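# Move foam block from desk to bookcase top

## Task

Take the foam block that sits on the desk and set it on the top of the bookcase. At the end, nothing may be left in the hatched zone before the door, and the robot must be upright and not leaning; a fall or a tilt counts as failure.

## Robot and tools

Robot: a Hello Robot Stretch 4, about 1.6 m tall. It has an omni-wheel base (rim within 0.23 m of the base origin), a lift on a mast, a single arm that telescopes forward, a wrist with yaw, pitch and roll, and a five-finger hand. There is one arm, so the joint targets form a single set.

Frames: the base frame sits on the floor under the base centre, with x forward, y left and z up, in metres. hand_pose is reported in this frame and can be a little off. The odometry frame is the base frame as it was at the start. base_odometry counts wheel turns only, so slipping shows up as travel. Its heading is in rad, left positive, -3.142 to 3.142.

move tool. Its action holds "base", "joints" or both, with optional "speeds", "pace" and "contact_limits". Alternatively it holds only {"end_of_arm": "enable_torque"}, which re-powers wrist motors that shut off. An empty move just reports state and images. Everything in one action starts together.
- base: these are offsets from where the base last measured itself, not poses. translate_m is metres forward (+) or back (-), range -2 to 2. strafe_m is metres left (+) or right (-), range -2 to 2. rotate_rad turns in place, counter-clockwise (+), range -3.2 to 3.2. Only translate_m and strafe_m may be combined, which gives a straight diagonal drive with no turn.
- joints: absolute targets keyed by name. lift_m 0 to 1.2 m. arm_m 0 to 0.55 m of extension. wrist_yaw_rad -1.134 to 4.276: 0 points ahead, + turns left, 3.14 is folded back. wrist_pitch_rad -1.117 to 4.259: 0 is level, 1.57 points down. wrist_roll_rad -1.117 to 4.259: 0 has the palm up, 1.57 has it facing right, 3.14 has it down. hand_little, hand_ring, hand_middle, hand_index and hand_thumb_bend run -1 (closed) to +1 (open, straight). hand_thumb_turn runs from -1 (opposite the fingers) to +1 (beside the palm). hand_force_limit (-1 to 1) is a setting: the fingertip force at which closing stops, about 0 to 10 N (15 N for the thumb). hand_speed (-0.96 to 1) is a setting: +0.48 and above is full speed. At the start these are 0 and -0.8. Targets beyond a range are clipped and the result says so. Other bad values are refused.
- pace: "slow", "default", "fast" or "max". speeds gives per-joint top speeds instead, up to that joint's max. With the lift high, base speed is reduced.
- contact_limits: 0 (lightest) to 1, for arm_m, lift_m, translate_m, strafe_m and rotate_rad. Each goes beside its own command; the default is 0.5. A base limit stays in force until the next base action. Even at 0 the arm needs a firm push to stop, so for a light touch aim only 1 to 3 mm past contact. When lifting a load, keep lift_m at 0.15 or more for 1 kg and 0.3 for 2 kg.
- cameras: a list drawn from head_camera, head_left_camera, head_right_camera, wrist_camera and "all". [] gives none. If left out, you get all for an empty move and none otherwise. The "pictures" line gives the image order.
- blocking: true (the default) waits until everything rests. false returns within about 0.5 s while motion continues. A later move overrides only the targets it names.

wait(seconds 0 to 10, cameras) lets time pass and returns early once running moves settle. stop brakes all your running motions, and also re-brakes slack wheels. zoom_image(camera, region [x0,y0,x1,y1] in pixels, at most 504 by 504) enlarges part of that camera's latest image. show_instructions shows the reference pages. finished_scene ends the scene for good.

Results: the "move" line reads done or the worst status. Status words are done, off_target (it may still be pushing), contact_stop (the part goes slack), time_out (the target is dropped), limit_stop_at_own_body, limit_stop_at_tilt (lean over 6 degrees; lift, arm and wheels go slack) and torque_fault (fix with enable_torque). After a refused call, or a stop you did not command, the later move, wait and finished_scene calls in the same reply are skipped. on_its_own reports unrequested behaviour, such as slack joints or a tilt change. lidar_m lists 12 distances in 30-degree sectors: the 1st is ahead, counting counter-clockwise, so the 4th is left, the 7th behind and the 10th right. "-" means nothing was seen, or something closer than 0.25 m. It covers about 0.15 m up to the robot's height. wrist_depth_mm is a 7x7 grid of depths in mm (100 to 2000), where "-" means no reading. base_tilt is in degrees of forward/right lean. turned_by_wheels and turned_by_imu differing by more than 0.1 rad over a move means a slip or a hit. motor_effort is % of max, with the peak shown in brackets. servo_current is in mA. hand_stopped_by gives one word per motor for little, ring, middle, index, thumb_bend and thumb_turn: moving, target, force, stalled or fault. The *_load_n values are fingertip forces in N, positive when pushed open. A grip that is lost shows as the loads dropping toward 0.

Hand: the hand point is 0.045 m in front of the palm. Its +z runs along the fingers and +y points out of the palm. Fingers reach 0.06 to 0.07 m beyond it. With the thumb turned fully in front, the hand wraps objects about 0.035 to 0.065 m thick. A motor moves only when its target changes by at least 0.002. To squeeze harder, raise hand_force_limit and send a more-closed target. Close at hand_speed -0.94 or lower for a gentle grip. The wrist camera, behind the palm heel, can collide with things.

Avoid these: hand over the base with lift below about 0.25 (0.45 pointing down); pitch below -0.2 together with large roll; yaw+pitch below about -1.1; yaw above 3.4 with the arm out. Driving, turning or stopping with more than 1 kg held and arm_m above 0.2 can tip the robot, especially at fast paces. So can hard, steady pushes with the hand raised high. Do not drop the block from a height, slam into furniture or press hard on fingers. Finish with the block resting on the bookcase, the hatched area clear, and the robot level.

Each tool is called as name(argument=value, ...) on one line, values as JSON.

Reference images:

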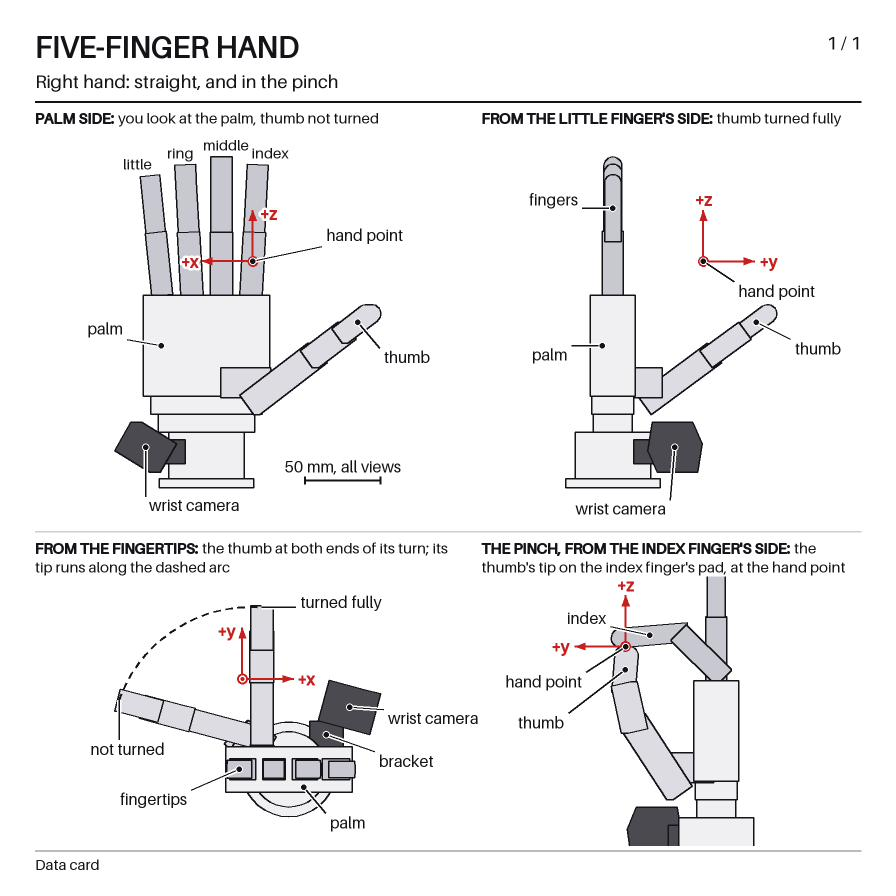

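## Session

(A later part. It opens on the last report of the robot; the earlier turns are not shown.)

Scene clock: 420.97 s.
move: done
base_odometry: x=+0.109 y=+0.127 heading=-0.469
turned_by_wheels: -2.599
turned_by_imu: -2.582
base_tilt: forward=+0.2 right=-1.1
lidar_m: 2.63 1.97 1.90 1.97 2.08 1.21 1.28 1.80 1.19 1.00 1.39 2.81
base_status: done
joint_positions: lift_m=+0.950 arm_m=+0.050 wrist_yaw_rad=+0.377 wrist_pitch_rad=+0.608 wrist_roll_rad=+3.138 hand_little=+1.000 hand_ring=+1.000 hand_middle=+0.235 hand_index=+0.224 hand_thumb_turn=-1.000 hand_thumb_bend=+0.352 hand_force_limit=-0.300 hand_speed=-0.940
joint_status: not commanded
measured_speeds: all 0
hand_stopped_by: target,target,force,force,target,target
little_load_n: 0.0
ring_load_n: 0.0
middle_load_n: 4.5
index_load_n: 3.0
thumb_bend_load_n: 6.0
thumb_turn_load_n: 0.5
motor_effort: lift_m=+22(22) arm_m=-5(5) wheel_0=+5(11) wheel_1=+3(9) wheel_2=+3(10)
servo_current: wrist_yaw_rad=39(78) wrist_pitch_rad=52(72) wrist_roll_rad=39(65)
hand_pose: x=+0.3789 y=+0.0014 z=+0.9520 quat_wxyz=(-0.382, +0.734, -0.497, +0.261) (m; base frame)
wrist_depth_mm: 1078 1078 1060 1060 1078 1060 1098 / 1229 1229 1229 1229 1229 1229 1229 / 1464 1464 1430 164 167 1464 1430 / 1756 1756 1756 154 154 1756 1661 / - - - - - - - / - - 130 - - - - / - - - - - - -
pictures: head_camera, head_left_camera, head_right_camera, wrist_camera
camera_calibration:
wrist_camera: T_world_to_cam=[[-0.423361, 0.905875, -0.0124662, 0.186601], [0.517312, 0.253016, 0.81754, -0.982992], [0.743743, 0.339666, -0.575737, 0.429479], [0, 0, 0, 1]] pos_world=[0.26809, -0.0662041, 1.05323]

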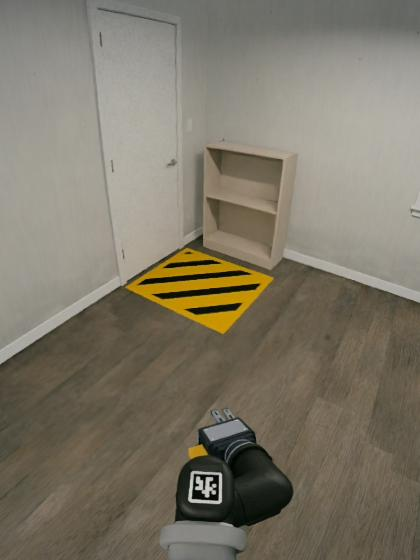

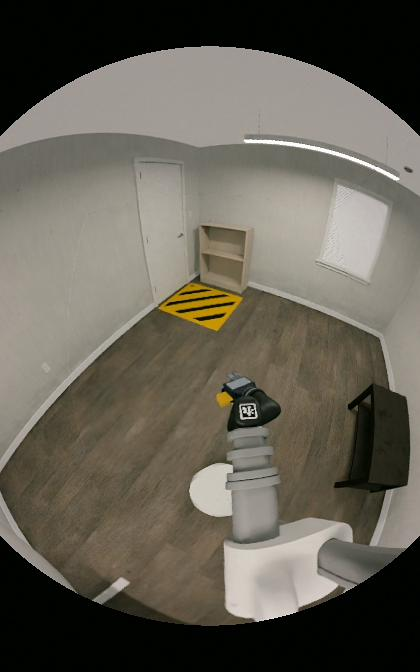

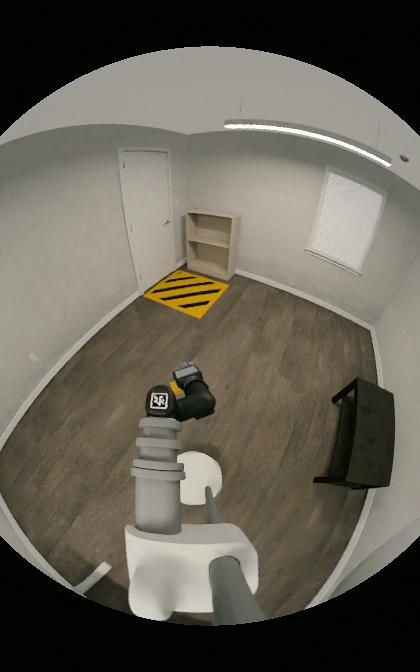

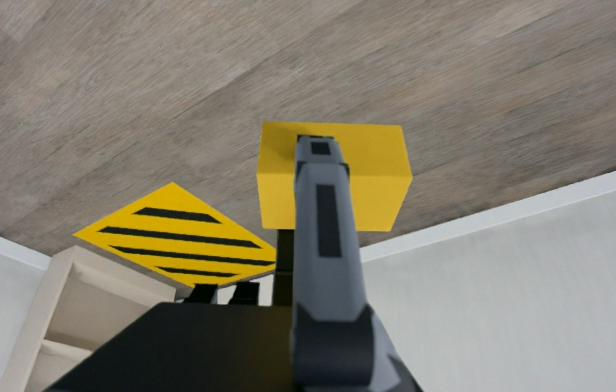

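move(base={"rotate_rad": -0.541})

move(base={"translate_m": 1.5, "strafe_m": 0.35}, joints={"lift_m": 1.1}, cameras=["head_camera", "head_left_camera", "wrist_camera"])

Scene clock: 532.10 s.
move: done
base_odometry: x=+0.109 y=+0.127 heading=-1.010
turned_by_wheels: -0.540
turned_by_imu: -0.536
base_tilt: forward=+0.1 right=-1.1
lidar_m: 2.82 2.67 1.98 1.88 1.97 2.09 1.20 1.28 1.76 1.27 1.02 1.38
base_status: done
joint_positions: lift_m=+0.950 arm_m=+0.050 wrist_yaw_rad=+0.377 wrist_pitch_rad=+0.608 wrist_roll_rad=+3.138 hand_little=+1.000 hand_ring=+1.000 hand_middle=+0.235 hand_index=+0.224 hand_thumb_turn=-1.000 hand_thumb_bend=+0.352 hand_force_limit=-0.300 hand_speed=-0.940
joint_status: not commanded
measured_speeds: all 0
hand_stopped_by: target,target,force,force,target,target
little_load_n: 0.5
ring_load_n: 0.0
middle_load_n: 4.0
index_load_n: 3.0
thumb_bend_load_n: 6.0
thumb_turn_load_n: 0.0
motor_effort: lift_m=+22(22) arm_m=-5(5) wheel_0=+4(10) wheel_1=+3(8) wheel_2=+3(9)
servo_current: wrist_yaw_rad=46(65) wrist_pitch_rad=65(65) wrist_roll_rad=52(59)
hand_pose: x=+0.3788 y=+0.0015 z=+0.9520 quat_wxyz=(-0.382, +0.734, -0.497, +0.261) (m; base frame)
wrist_depth_mm: 1098 1078 1078 1078 1078 1060 1098 / 1229 1229 1229 1229 1229 1229 1229 / 1464 1430 1464 164 167 1430 1430 / 1756 1708 1756 154 154 1756 1708 / - - - - - - - / - - 130 - - - - / - - - - - - -
pictures: none

Scene clock: 538.70 s.
move: done
base_odometry: x=+1.204 y=-0.956 heading=-1.009
turned_by_wheels: +0.000
turned_by_imu: -0.001
base_tilt: forward=+0.2 right=-1.1
lidar_m: 1.33 1.17 1.47 1.51 1.61 2.21 3.61 2.88 1.33 1.30 1.88 1.37
base_status: done
joint_positions: lift_m=+1.100 arm_m=+0.050 wrist_yaw_rad=+0.377 wrist_pitch_rad=+0.608 wrist_roll_rad=+3.138 hand_little=+1.000 hand_ring=+1.000 hand_middle=+0.235 hand_index=+0.224 hand_thumb_turn=-1.000 hand_thumb_bend=+0.352 hand_force_limit=-0.300 hand_speed=-0.940
joint_status: all done
measured_speeds: all 0
hand_stopped_by: target,target,force,force,target,target
little_load_n: 0.0
ring_load_n: 0.0
middle_load_n: 4.0
index_load_n: 3.0
thumb_bend_load_n: 6.0
thumb_turn_load_n: 0.0
motor_effort: lift_m=+22(27) arm_m=-5(5) wheel_0=+4(8) wheel_1=+1(9) wheel_2=-2(12)
servo_current: wrist_yaw_rad=33(78) wrist_pitch_rad=59(78) wrist_roll_rad=59(72)
hand_pose: x=+0.3788 y=+0.0015 z=+1.1020 quat_wxyz=(-0.382, +0.734, -0.497, +0.261) (m; base frame)
wrist_depth_mm: 1229 1229 1205 1229 1229 1229 1255 / - 1366 1397 1397 1397 1397 1397 / - - - 164 167 1661 1576 / - - - 154 154 1756 1576 / 931 - - - - 1397 1430 / 878 128 121 - - 1537 - / 831 - - - - - -
pictures: head_camera, head_left_camera, wrist_camera
camera_calibration:
wrist_camera: T_world_to_cam=[[-0.423415, 0.90585, -0.0124761, 0.188496], [0.517272, 0.253045, 0.817556, -1.10563], [0.74374, 0.339712, -0.575714, 0.515817], [0, 0, 0, 1]] pos_world=[0.26809, -0.066204, 1.20323]

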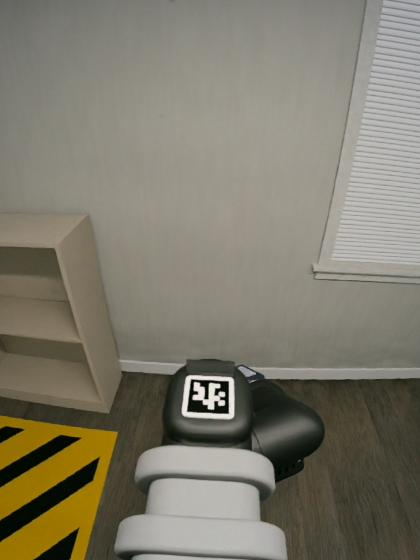

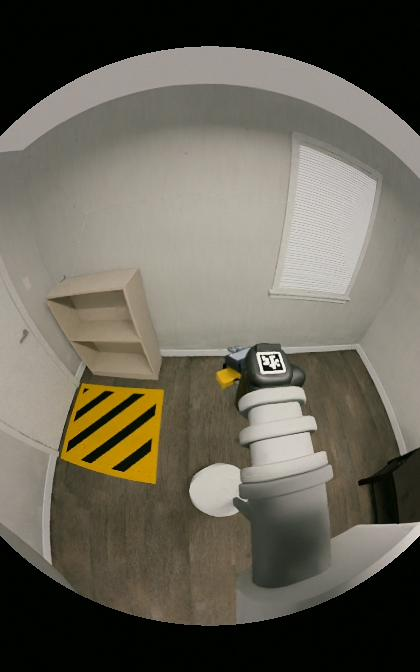

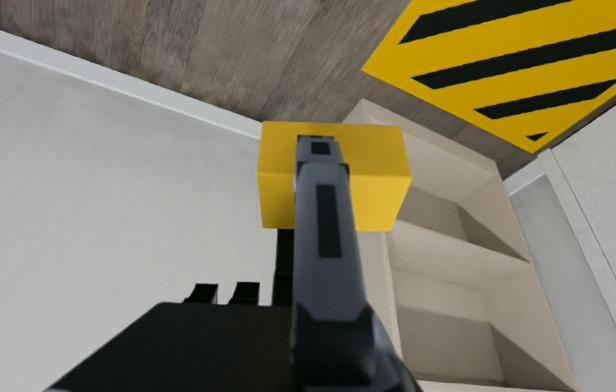

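zoom_image(camera="head_camera", region=[0, 190, 150, 450])

Scaled by 1.938 from the camera's 420x560 image, which has a finer 1200x1600 frame.

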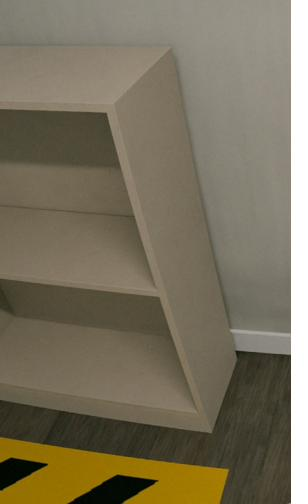

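move(base={"rotate_rad": 1.25}, joints={"lift_m": 1.16})

move(base={"translate_m": 0.385, "strafe_m": -0.835}, cameras=["all"])

Scene clock: 600.77 s.
move: done
base_odometry: x=+1.204 y=-0.956 heading=+0.240
turned_by_wheels: +1.250
turned_by_imu: +1.241
base_tilt: forward=+0.1 right=-1.1
lidar_m: 1.53 1.52 1.74 2.82 2.70 1.57 1.32 2.09 1.58 1.35 1.30 1.17
base_status: done
joint_positions: lift_m=+1.160 arm_m=+0.050 wrist_yaw_rad=+0.378 wrist_pitch_rad=+0.608 wrist_roll_rad=+3.138 hand_little=+1.000 hand_ring=+1.000 hand_middle=+0.235 hand_index=+0.224 hand_thumb_turn=-1.000 hand_thumb_bend=+0.352 hand_force_limit=-0.300 hand_speed=-0.940
joint_status: all done
measured_speeds: all 0
hand_stopped_by: target,target,force,force,target,target
little_load_n: 0.0
ring_load_n: 0.0
middle_load_n: 4.0
index_load_n: 3.0
thumb_bend_load_n: 6.0
thumb_turn_load_n: 0.0
motor_effort: lift_m=+22(26) arm_m=-5(5) wheel_0=-4(10) wheel_1=-1(8) wheel_2=-1(9)
servo_current: wrist_yaw_rad=26(65) wrist_pitch_rad=65(72) wrist_roll_rad=52(65)
hand_pose: x=+0.3788 y=+0.0015 z=+1.1620 quat_wxyz=(-0.382, +0.734, -0.497, +0.261) (m; base frame)
wrist_depth_mm: 1281 1281 1281 1281 1281 1281 1308 / 1430 1464 1464 1464 1464 1464 1464 / - 1618 1708 164 167 1756 1708 / 1430 - - 154 154 - - / 1308 - - - - - - / 1182 116 121 - - - - / - - - - - - -
pictures: none

Scene clock: 605.30 s.
move: done
base_odometry: x=+1.776 y=-1.676 heading=+0.240
turned_by_wheels: +0.000
turned_by_imu: -0.002
base_tilt: forward=+0.2 right=-1.1
lidar_m: 0.47 1.40 1.61 2.65 3.67 1.84 2.20 0.94 0.52 0.41 0.41 0.48
base_status: done
joint_positions: lift_m=+1.160 arm_m=+0.050 wrist_yaw_rad=+0.378 wrist_pitch_rad=+0.608 wrist_roll_rad=+3.138 hand_little=+1.000 hand_ring=+1.000 hand_middle=+0.235 hand_index=+0.224 hand_thumb_turn=-1.000 hand_thumb_bend=+0.352 hand_force_limit=-0.300 hand_speed=-0.940
joint_status: not commanded
measured_speeds: all 0
hand_stopped_by: target,target,force,force,target,target
little_load_n: 0.0
ring_load_n: 0.0
middle_load_n: 4.5
index_load_n: 3.0
thumb_bend_load_n: 6.0
thumb_turn_load_n: 0.5
motor_effort: lift_m=+22(22) arm_m=-5(5) wheel_0=+4(13) wheel_1=-2(9) wheel_2=-3(9)
servo_current: wrist_yaw_rad=65(78) wrist_pitch_rad=52(72) wrist_roll_rad=52(78)
hand_pose: x=+0.3788 y=+0.0015 z=+1.1620 quat_wxyz=(-0.382, +0.734, -0.497, +0.261) (m; base frame)
wrist_depth_mm: 404 402 424 469 1281 1281 1308 / 340 349 368 399 1464 1464 1464 / 298 310 325 164 167 1661 1756 / 334 334 334 154 154 - - / 436 427 424 384 - - - / 500 539 122 - - - - / 477 - - - - - -
pictures: head_camera, head_left_camera, head_right_camera, wrist_camera
camera_calibration:
wrist_camera: T_world_to_cam=[[-0.42347, 0.905824, -0.0124818, 0.189174], [0.517137, 0.253027, 0.817647, -1.15479], [0.743803, 0.339795, -0.575584, 0.550151], [0, 0, 0, 1]] pos_world=[0.26809, -0.066104, 1.26323]

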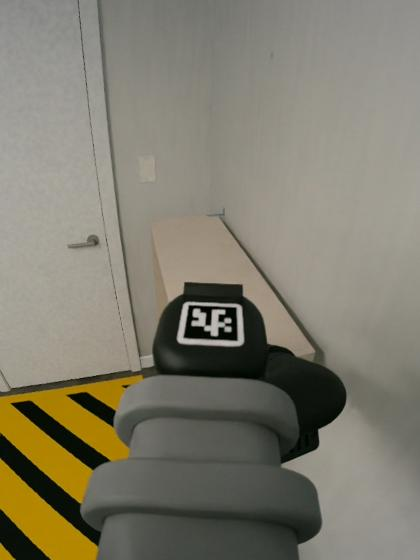

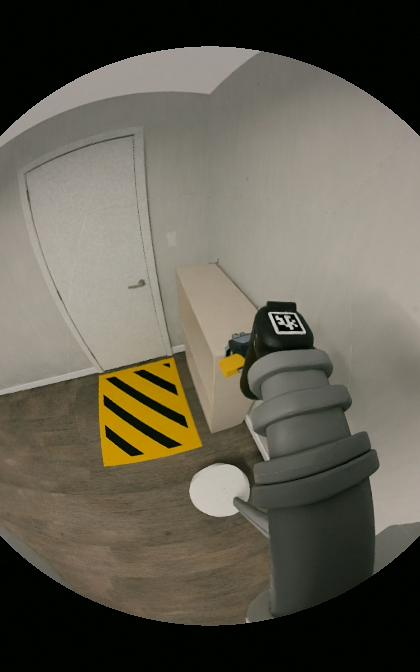

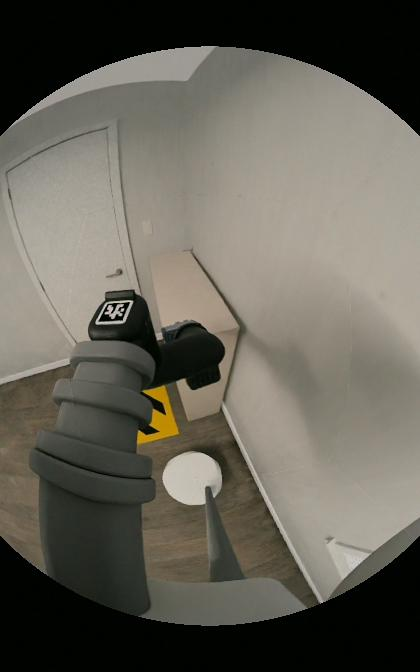

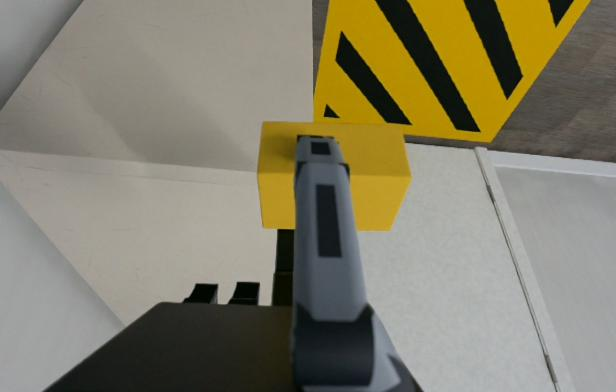

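zoom_image(camera="head_camera", region=[130, 180, 350, 400])

Scaled by 2.291 from the camera's 420x560 image, which has a finer 1200x1600 frame.

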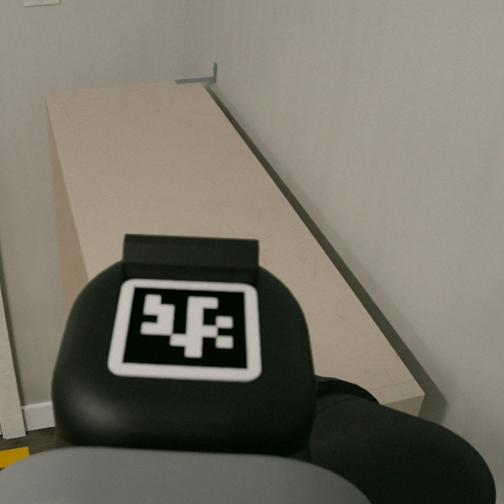

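move(joints={"arm_m": 0.48}, speeds={"arm_m": 0.15}, contact_limits={"arm_m": 0.2}, cameras=["all"])

Scene clock: 665.43 s.
move: done
base_odometry: x=+1.776 y=-1.676 heading=+0.240
turned_by_wheels: +0.000
turned_by_imu: +0.000
base_tilt: forward=+0.2 right=-1.1
lidar_m: 0.48 1.39 1.61 2.65 3.67 1.84 2.20 0.94 0.53 0.43 0.42 0.48
base_status: not commanded
joint_positions: lift_m=+1.160 arm_m=+0.480 wrist_yaw_rad=+0.378 wrist_pitch_rad=+0.608 wrist_roll_rad=+3.138 hand_little=+1.000 hand_ring=+1.000 hand_middle=+0.235 hand_index=+0.224 hand_thumb_turn=-1.000 hand_thumb_bend=+0.352 hand_force_limit=-0.300 hand_speed=-0.940
joint_status: all done
measured_speeds: all 0
hand_stopped_by: target,target,force,force,target,target
little_load_n: 0.0
ring_load_n: 0.0
middle_load_n: 4.0
index_load_n: 3.0
thumb_bend_load_n: 6.0
thumb_turn_load_n: 0.0
motor_effort: lift_m=+22(22) arm_m=+5(9) wheel_0=+4(4) wheel_1=-3(3) wheel_2=-3(4)
servo_current: wrist_yaw_rad=52(72) wrist_pitch_rad=46(85) wrist_roll_rad=39(72)
contact_limits: arm_m 0.2
hand_pose: x=+0.8086 y=+0.0015 z=+1.1620 quat_wxyz=(-0.382, +0.734, -0.497, +0.261) (m; base frame)
wrist_depth_mm: 236 207 202 203 202 202 206 / 247 233 233 234 234 226 1464 / 252 283 273 164 167 264 - / 271 345 330 154 160 - - / 276 413 418 379 - - - / 268 387 122 - - - - / 271 - - - - - -
pictures: head_camera, head_left_camera, head_right_camera, wrist_camera
camera_calibration:
wrist_camera: T_world_to_cam=[[-0.42347, 0.905824, -0.0124818, 0.371182], [0.517137, 0.253027, 0.817647, -1.37705], [0.743803, 0.339795, -0.575584, 0.230464], [0, 0, 0, 1]] pos_world=[0.69789, -0.066104, 1.26323]

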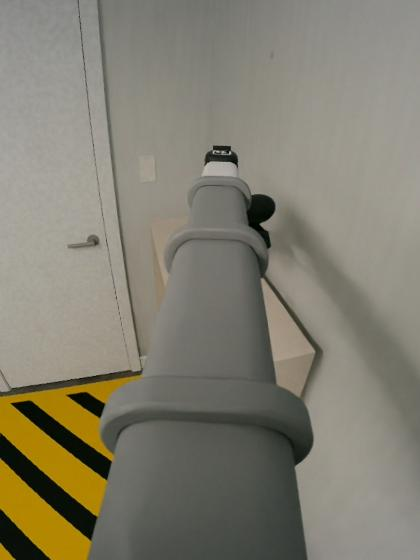

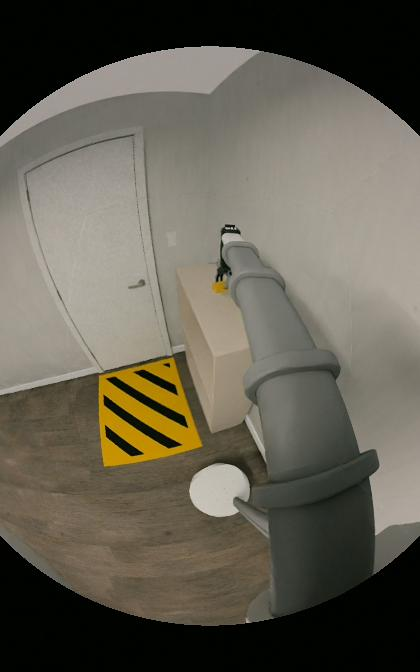

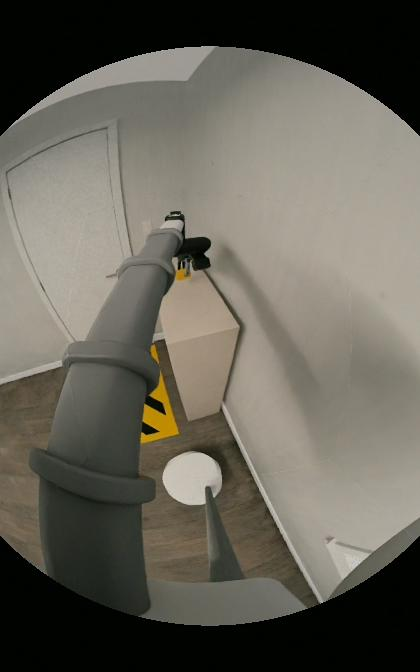

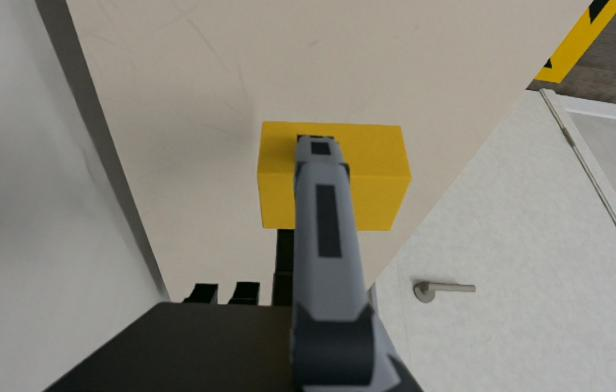

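move(joints={"lift_m": 1.1}, pace="slow", contact_limits={"lift_m": 0.1}, cameras=["wrist_camera", "head_left_camera"])

Scene clock: 682.30 s.
move: done
base_odometry: x=+1.776 y=-1.676 heading=+0.240
turned_by_wheels: +0.000
turned_by_imu: +0.000
base_tilt: forward=+0.2 right=-1.1
lidar_m: 0.46 1.40 1.60 2.66 3.68 1.83 2.20 0.95 0.54 0.43 0.41 0.49
base_status: not commanded
joint_positions: lift_m=+1.100 arm_m=+0.480 wrist_yaw_rad=+0.378 wrist_pitch_rad=+0.608 wrist_roll_rad=+3.138 hand_little=+1.000 hand_ring=+1.000 hand_middle=+0.235 hand_index=+0.224 hand_thumb_turn=-1.000 hand_thumb_bend=+0.352 hand_force_limit=-0.300 hand_speed=-0.940
joint_status: all done
measured_speeds: all 0
hand_stopped_by: target,target,force,force,target,target
little_load_n: 0.0
ring_load_n: -0.5
middle_load_n: 4.0
index_load_n: 3.0
thumb_bend_load_n: 6.0
thumb_turn_load_n: 0.0
motor_effort: lift_m=+16(22) arm_m=+5(5) wheel_0=+4(4) wheel_1=-2(3) wheel_2=-3(4)
servo_current: wrist_yaw_rad=39(59) wrist_pitch_rad=52(72) wrist_roll_rad=33(59)
contact_limits: arm_m 0.2; lift_m 0.1
hand_pose: x=+0.8086 y=+0.0015 z=+1.1025 quat_wxyz=(-0.382, +0.734, -0.497, +0.261) (m; base frame)
wrist_depth_mm: 143 144 138 141 138 141 - / 161 162 162 163 163 162 - / 222 190 190 164 167 191 190 / 256 231 231 154 167 230 - / 278 309 291 263 - 277 - / 268 373 122 - - - - / 270 - - - - - -
pictures: head_left_camera, wrist_camera
camera_calibration:
wrist_camera: T_world_to_cam=[[-0.42347, 0.905824, -0.0124818, 0.370439], [0.517137, 0.253027, 0.817647, -1.3284], [0.743803, 0.339795, -0.575584, 0.196217], [0, 0, 0, 1]] pos_world=[0.69789, -0.066104, 1.20373]

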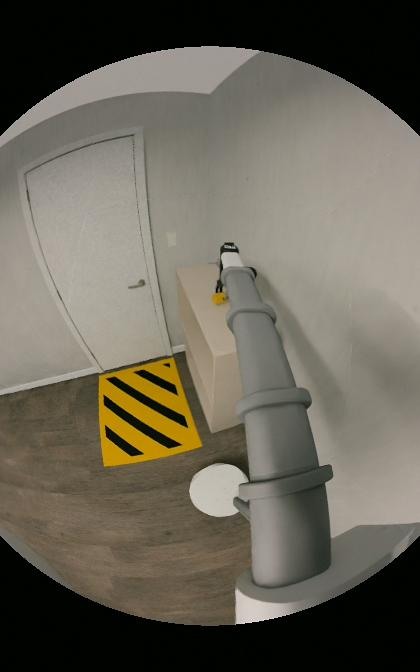

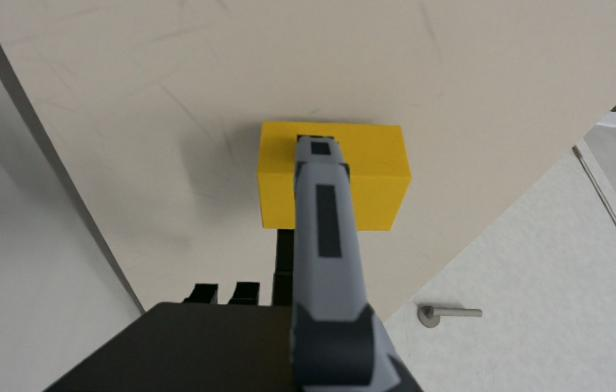

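move(joints={"lift_m": 1.0905}, pace="slow", contact_limits={"lift_m": 0.1}, cameras=["wrist_camera"])

Scene clock: 700.20 s.
move: done
base_odometry: x=+1.776 y=-1.676 heading=+0.240
turned_by_wheels: +0.000
turned_by_imu: +0.000
base_tilt: forward=+0.2 right=-1.1
lidar_m: 0.48 1.39 1.61 2.64 3.66 1.84 2.18 0.95 0.53 0.43 0.42 0.48
base_status: not commanded
joint_positions: lift_m=+1.091 arm_m=+0.480 wrist_yaw_rad=+0.378 wrist_pitch_rad=+0.608 wrist_roll_rad=+3.138 hand_little=+1.000 hand_ring=+1.000 hand_middle=+0.235 hand_index=+0.224 hand_thumb_turn=-1.000 hand_thumb_bend=+0.352 hand_force_limit=-0.300 hand_speed=-0.940
joint_status: all done
measured_speeds: all 0
hand_stopped_by: target,target,force,force,target,target
little_load_n: -0.5
ring_load_n: 0.0
middle_load_n: 4.0
index_load_n: 3.0
thumb_bend_load_n: 6.0
thumb_turn_load_n: 0.0
motor_effort: lift_m=+16(20) arm_m=+5(5) wheel_0=+4(4) wheel_1=-3(3) wheel_2=-3(4)
servo_current: wrist_yaw_rad=39(65) wrist_pitch_rad=59(72) wrist_roll_rad=46(52)
contact_limits: arm_m 0.2; lift_m 0.1
hand_pose: x=+0.8086 y=+0.0015 z=+1.0930 quat_wxyz=(-0.382, +0.734, -0.497, +0.261) (m; base frame)
wrist_depth_mm: 130 131 131 132 131 134 - / 150 151 151 151 151 151 150 / 183 178 178 164 166 177 177 / 242 215 215 154 198 214 - / 277 273 272 245 - 258 - / 268 353 122 - - - - / 271 - - - - - -
pictures: wrist_camera
camera_calibration:
wrist_camera: T_world_to_cam=[[-0.42347, 0.905824, -0.0124818, 0.37032], [0.517137, 0.253027, 0.817647, -1.32064], [0.743803, 0.339795, -0.575584, 0.190749], [0, 0, 0, 1]] pos_world=[0.69789, -0.066104, 1.19423]

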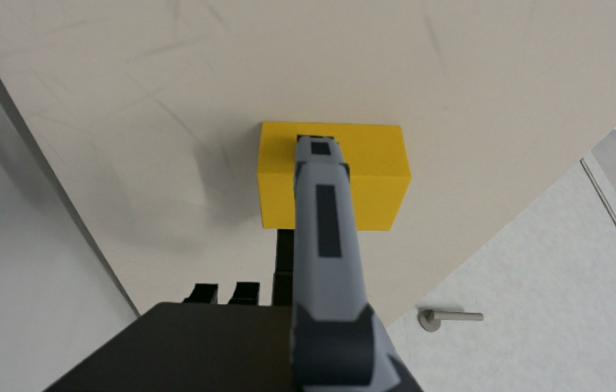

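move(joints={"hand_speed": -0.92, "hand_index": 0.5, "hand_middle": 0.5, "hand_thumb_bend": 0.5}, cameras=["wrist_camera"])

move(joints={"hand_speed": -0.8, "hand_index": 1.0, "hand_middle": 1.0, "hand_thumb_bend": 0.75}, cameras=["wrist_camera"])

Scene clock: 714.93 s.
move: done
base_odometry: x=+1.776 y=-1.676 heading=+0.240
turned_by_wheels: +0.000
turned_by_imu: +0.000
base_tilt: forward=+0.2 right=-1.1
lidar_m: 0.47 1.40 1.61 2.63 3.65 1.81 2.19 0.93 0.53 0.43 0.42 0.49
base_status: not commanded
joint_positions: lift_m=+1.091 arm_m=+0.480 wrist_yaw_rad=+0.378 wrist_pitch_rad=+0.608 wrist_roll_rad=+3.138 hand_little=+1.000 hand_ring=+1.000 hand_middle=+0.500 hand_index=+0.500 hand_thumb_turn=-1.000 hand_thumb_bend=+0.500 hand_force_limit=-0.300 hand_speed=-0.920
joint_status: all done
measured_speeds: all 0
hand_stopped_by: target,target,target,target,target,target
little_load_n: 0.0
ring_load_n: -0.5
middle_load_n: 0.0
index_load_n: 0.0
thumb_bend_load_n: 0.0
thumb_turn_load_n: 0.5
motor_effort: lift_m=+16(16) arm_m=+5(5) wheel_0=+4(4) wheel_1=-2(3) wheel_2=-3(4)
servo_current: wrist_yaw_rad=52(65) wrist_pitch_rad=52(72) wrist_roll_rad=39(59)
contact_limits: arm_m 0.2; lift_m 0.1
hand_pose: x=+0.8086 y=+0.0015 z=+1.0930 quat_wxyz=(-0.382, +0.734, -0.497, +0.261) (m; base frame)
wrist_depth_mm: 130 131 131 131 131 134 - / 150 151 151 151 151 151 150 / 183 177 177 158 168 177 177 / 242 215 215 154 198 214 - / 277 273 272 197 - 257 - / 267 351 122 - - - - / 271 - - - - - -
pictures: wrist_camera
camera_calibration:
wrist_camera: T_world_to_cam=[[-0.42347, 0.905824, -0.0124818, 0.37032], [0.517137, 0.253027, 0.817647, -1.32064], [0.743803, 0.339795, -0.575584, 0.190749], [0, 0, 0, 1]] pos_world=[0.69789, -0.066104, 1.19423]

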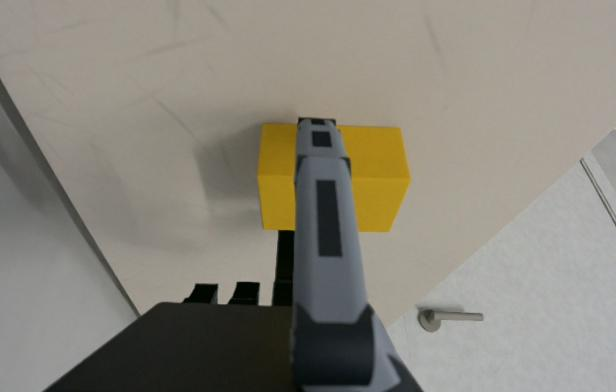

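Scene clock: 716.33 s.
move: done
base_odometry: x=+1.776 y=-1.676 heading=+0.240
turned_by_wheels: +0.000
turned_by_imu: +0.000
base_tilt: forward=+0.2 right=-1.1
lidar_m: 0.46 1.40 1.59 2.62 3.68 1.83 2.18 0.92 0.54 0.43 0.42 0.48
base_status: not commanded
joint_positions: lift_m=+1.091 arm_m=+0.480 wrist_yaw_rad=+0.378 wrist_pitch_rad=+0.608 wrist_roll_rad=+3.138 hand_little=+1.000 hand_ring=+1.000 hand_middle=+1.000 hand_index=+1.000 hand_thumb_turn=-1.000 hand_thumb_bend=+0.750 hand_force_limit=-0.300 hand_speed=-0.800
joint_status: all done
measured_speeds: all 0
hand_stopped_by: target,target,target,target,target,target
little_load_n: 0.0
ring_load_n: 0.0
middle_load_n: 0.0
index_load_n: 0.0
thumb_bend_load_n: 0.0
thumb_turn_load_n: 0.0
motor_effort: lift_m=+16(16) arm_m=+5(5) wheel_0=+4(4) wheel_1=-2(3) wheel_2=-3(4)
servo_current: wrist_yaw_rad=52(65) wrist_pitch_rad=52(72) wrist_roll_rad=59(59)
contact_limits: arm_m 0.2; lift_m 0.1
hand_pose: x=+0.8086 y=+0.0015 z=+1.0930 quat_wxyz=(-0.382, +0.734, -0.497, +0.261) (m; base frame)
wrist_depth_mm: 130 131 131 132 131 134 - / 150 151 151 147 151 151 150 / 183 178 178 154 169 177 177 / 241 215 214 160 198 214 - / 277 272 272 271 - 258 - / 267 353 122 - - - - / 271 - - - - - -
pictures: wrist_camera
camera_calibration:
wrist_camera: T_world_to_cam=[[-0.42347, 0.905824, -0.0124818, 0.37032], [0.517137, 0.253027, 0.817647, -1.32064], [0.743803, 0.339795, -0.575584, 0.190749], [0, 0, 0, 1]] pos_world=[0.69789, -0.066104, 1.19423]

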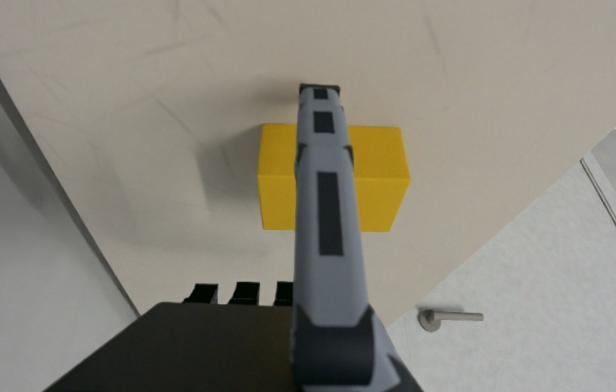

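Released. Lift straight up, retract, and back away.

move(joints={"lift_m": 1.17}, pace="slow", cameras=["wrist_camera"])

move(joints={"arm_m": 0.05})

move(base={"translate_m": -0.3}, cameras=["head_camera", "head_left_camera", "wrist_camera"])

Scene clock: 728.07 s.
move: done
base_odometry: x=+1.776 y=-1.676 heading=+0.240
turned_by_wheels: +0.000
turned_by_imu: +0.000
base_tilt: forward=+0.2 right=-1.1
lidar_m: 0.47 1.38 1.59 2.66 3.67 1.84 2.21 0.92 0.53 0.41 0.41 0.47
base_status: not commanded
joint_positions: lift_m=+1.170 arm_m=+0.480 wrist_yaw_rad=+0.378 wrist_pitch_rad=+0.608 wrist_roll_rad=+3.138 hand_little=+1.000 hand_ring=+1.000 hand_middle=+1.000 hand_index=+1.000 hand_thumb_turn=-1.000 hand_thumb_bend=+0.750 hand_force_limit=-0.300 hand_speed=-0.800
joint_status: all done
measured_speeds: all 0
hand_stopped_by: target,target,target,target,target,target
little_load_n: 0.0
ring_load_n: 0.0
middle_load_n: 0.0
index_load_n: 0.0
thumb_bend_load_n: 0.0
thumb_turn_load_n: 0.0
motor_effort: lift_m=+23(27) arm_m=+5(5) wheel_0=+4(4) wheel_1=-3(3) wheel_2=-3(4)
servo_current: wrist_yaw_rad=39(59) wrist_pitch_rad=59(72) wrist_roll_rad=39(65)
contact_limits: arm_m 0.2
hand_pose: x=+0.8086 y=+0.0015 z=+1.1719 quat_wxyz=(-0.382, +0.734, -0.497, +0.261) (m; base frame)
wrist_depth_mm: 249 213 213 207 213 212 216 / 247 251 245 201 237 245 1464 / 252 297 289 227 287 277 - / 271 364 347 347 - - - / 277 418 439 439 - - - / 267 387 122 - - - - / 271 - - - - - -
pictures: wrist_camera
camera_calibration:
wrist_camera: T_world_to_cam=[[-0.42347, 0.905824, -0.0124818, 0.371306], [0.517137, 0.253027, 0.817647, -1.38523], [0.743803, 0.339795, -0.575584, 0.23622], [0, 0, 0, 1]] pos_world=[0.69789, -0.066104, 1.27323]

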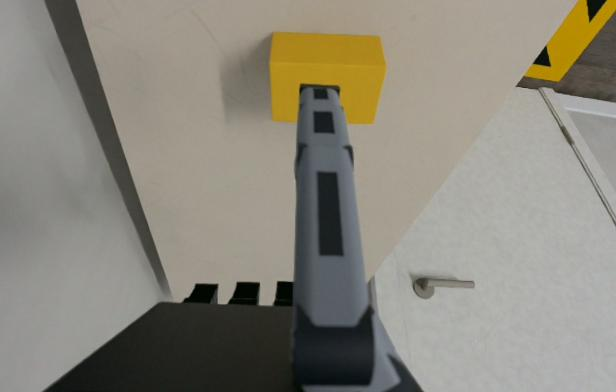

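Scene clock: 730.43 s.
move: done
base_odometry: x=+1.776 y=-1.676 heading=+0.240
turned_by_wheels: +0.000
turned_by_imu: +0.000
base_tilt: forward=+0.2 right=-1.1
lidar_m: 0.46 1.41 1.60 2.64 3.68 1.83 2.22 0.94 0.53 0.41 0.43 0.48
base_status: not commanded
joint_positions: lift_m=+1.170 arm_m=+0.050 wrist_yaw_rad=+0.378 wrist_pitch_rad=+0.608 wrist_roll_rad=+3.138 hand_little=+1.000 hand_ring=+1.000 hand_middle=+1.000 hand_index=+1.000 hand_thumb_turn=-1.000 hand_thumb_bend=+0.750 hand_force_limit=-0.300 hand_speed=-0.800
joint_status: all done
measured_speeds: all 0
hand_stopped_by: target,target,target,target,target,target
little_load_n: 0.0
ring_load_n: 0.0
middle_load_n: 0.0
index_load_n: 0.0
thumb_bend_load_n: 0.0
thumb_turn_load_n: 0.0
motor_effort: lift_m=+23(23) arm_m=-5(9) wheel_0=+4(4) wheel_1=-2(3) wheel_2=-3(4)
servo_current: wrist_yaw_rad=72(85) wrist_pitch_rad=59(72) wrist_roll_rad=52(65)
hand_pose: x=+0.3789 y=+0.0015 z=+1.1719 quat_wxyz=(-0.382, +0.734, -0.497, +0.261) (m; base frame)
wrist_depth_mm: 404 404 427 469 1281 1281 1308 / 340 351 370 389 1430 1464 1464 / 306 312 325 317 - 1661 1756 / 351 351 351 351 - - - / 445 445 445 442 - - - / 496 569 122 - - - - / 473 - - - - - -
pictures: none

Scene clock: 732.90 s.
move: done
base_odometry: x=+1.485 y=-1.747 heading=+0.239
turned_by_wheels: -0.001
turned_by_imu: +0.000
base_tilt: forward=+0.2 right=-1.1
lidar_m: 0.77 1.67 1.93 3.16 3.51 1.54 1.91 1.15 0.58 0.54 0.52 0.57
base_status: done
joint_positions: lift_m=+1.170 arm_m=+0.050 wrist_yaw_rad=+0.378 wrist_pitch_rad=+0.608 wrist_roll_rad=+3.138 hand_little=+1.000 hand_ring=+1.000 hand_middle=+1.000 hand_index=+1.000 hand_thumb_turn=-1.000 hand_thumb_bend=+0.750 hand_force_limit=-0.300 hand_speed=-0.800
joint_status: not commanded
measured_speeds: all 0
hand_stopped_by: target,target,target,target,target,target
little_load_n: 0.0
ring_load_n: 0.0
middle_load_n: 0.0
index_load_n: 0.0
thumb_bend_load_n: 0.0
thumb_turn_load_n: 0.0
motor_effort: lift_m=+23(23) arm_m=-5(5) wheel_0=-6(10) wheel_1=-1(8) wheel_2=+0(12)
servo_current: wrist_yaw_rad=46(65) wrist_pitch_rad=52(78) wrist_roll_rad=52(78)
hand_pose: x=+0.3789 y=+0.0015 z=+1.1720 quat_wxyz=(-0.382, +0.734, -0.497, +0.261) (m; base frame)
wrist_depth_mm: 597 842 917 1281 1308 1281 1336 / 609 768 798 1430 1464 1464 1499 / 621 676 715 1618 1661 1708 1756 / 591 609 627 1808 - - - / 544 549 569 1661 - - - / 585 569 122 - - - - / 621 - - - - - -
pictures: head_camera, head_left_camera, wrist_camera
camera_calibration:
wrist_camera: T_world_to_cam=[[-0.42347, 0.905824, -0.0124818, 0.189299], [0.517137, 0.253027, 0.817647, -1.16297], [0.743803, 0.339795, -0.575584, 0.555906], [0, 0, 0, 1]] pos_world=[0.26809, -0.066104, 1.27323]

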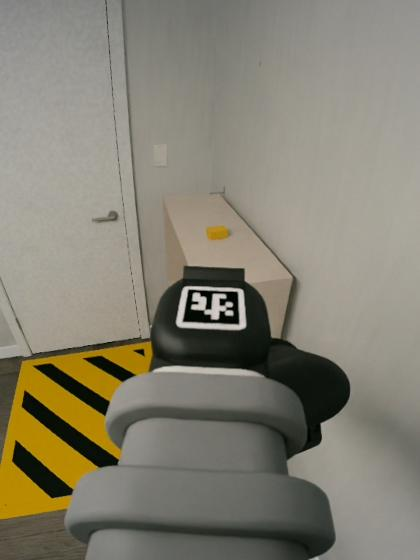

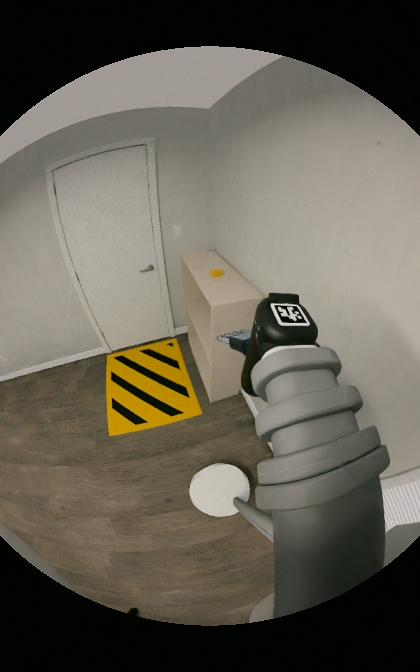

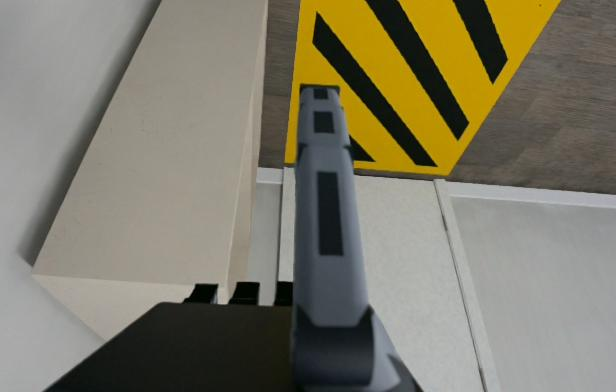

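finished_scene()

The scene is finished: the task was done.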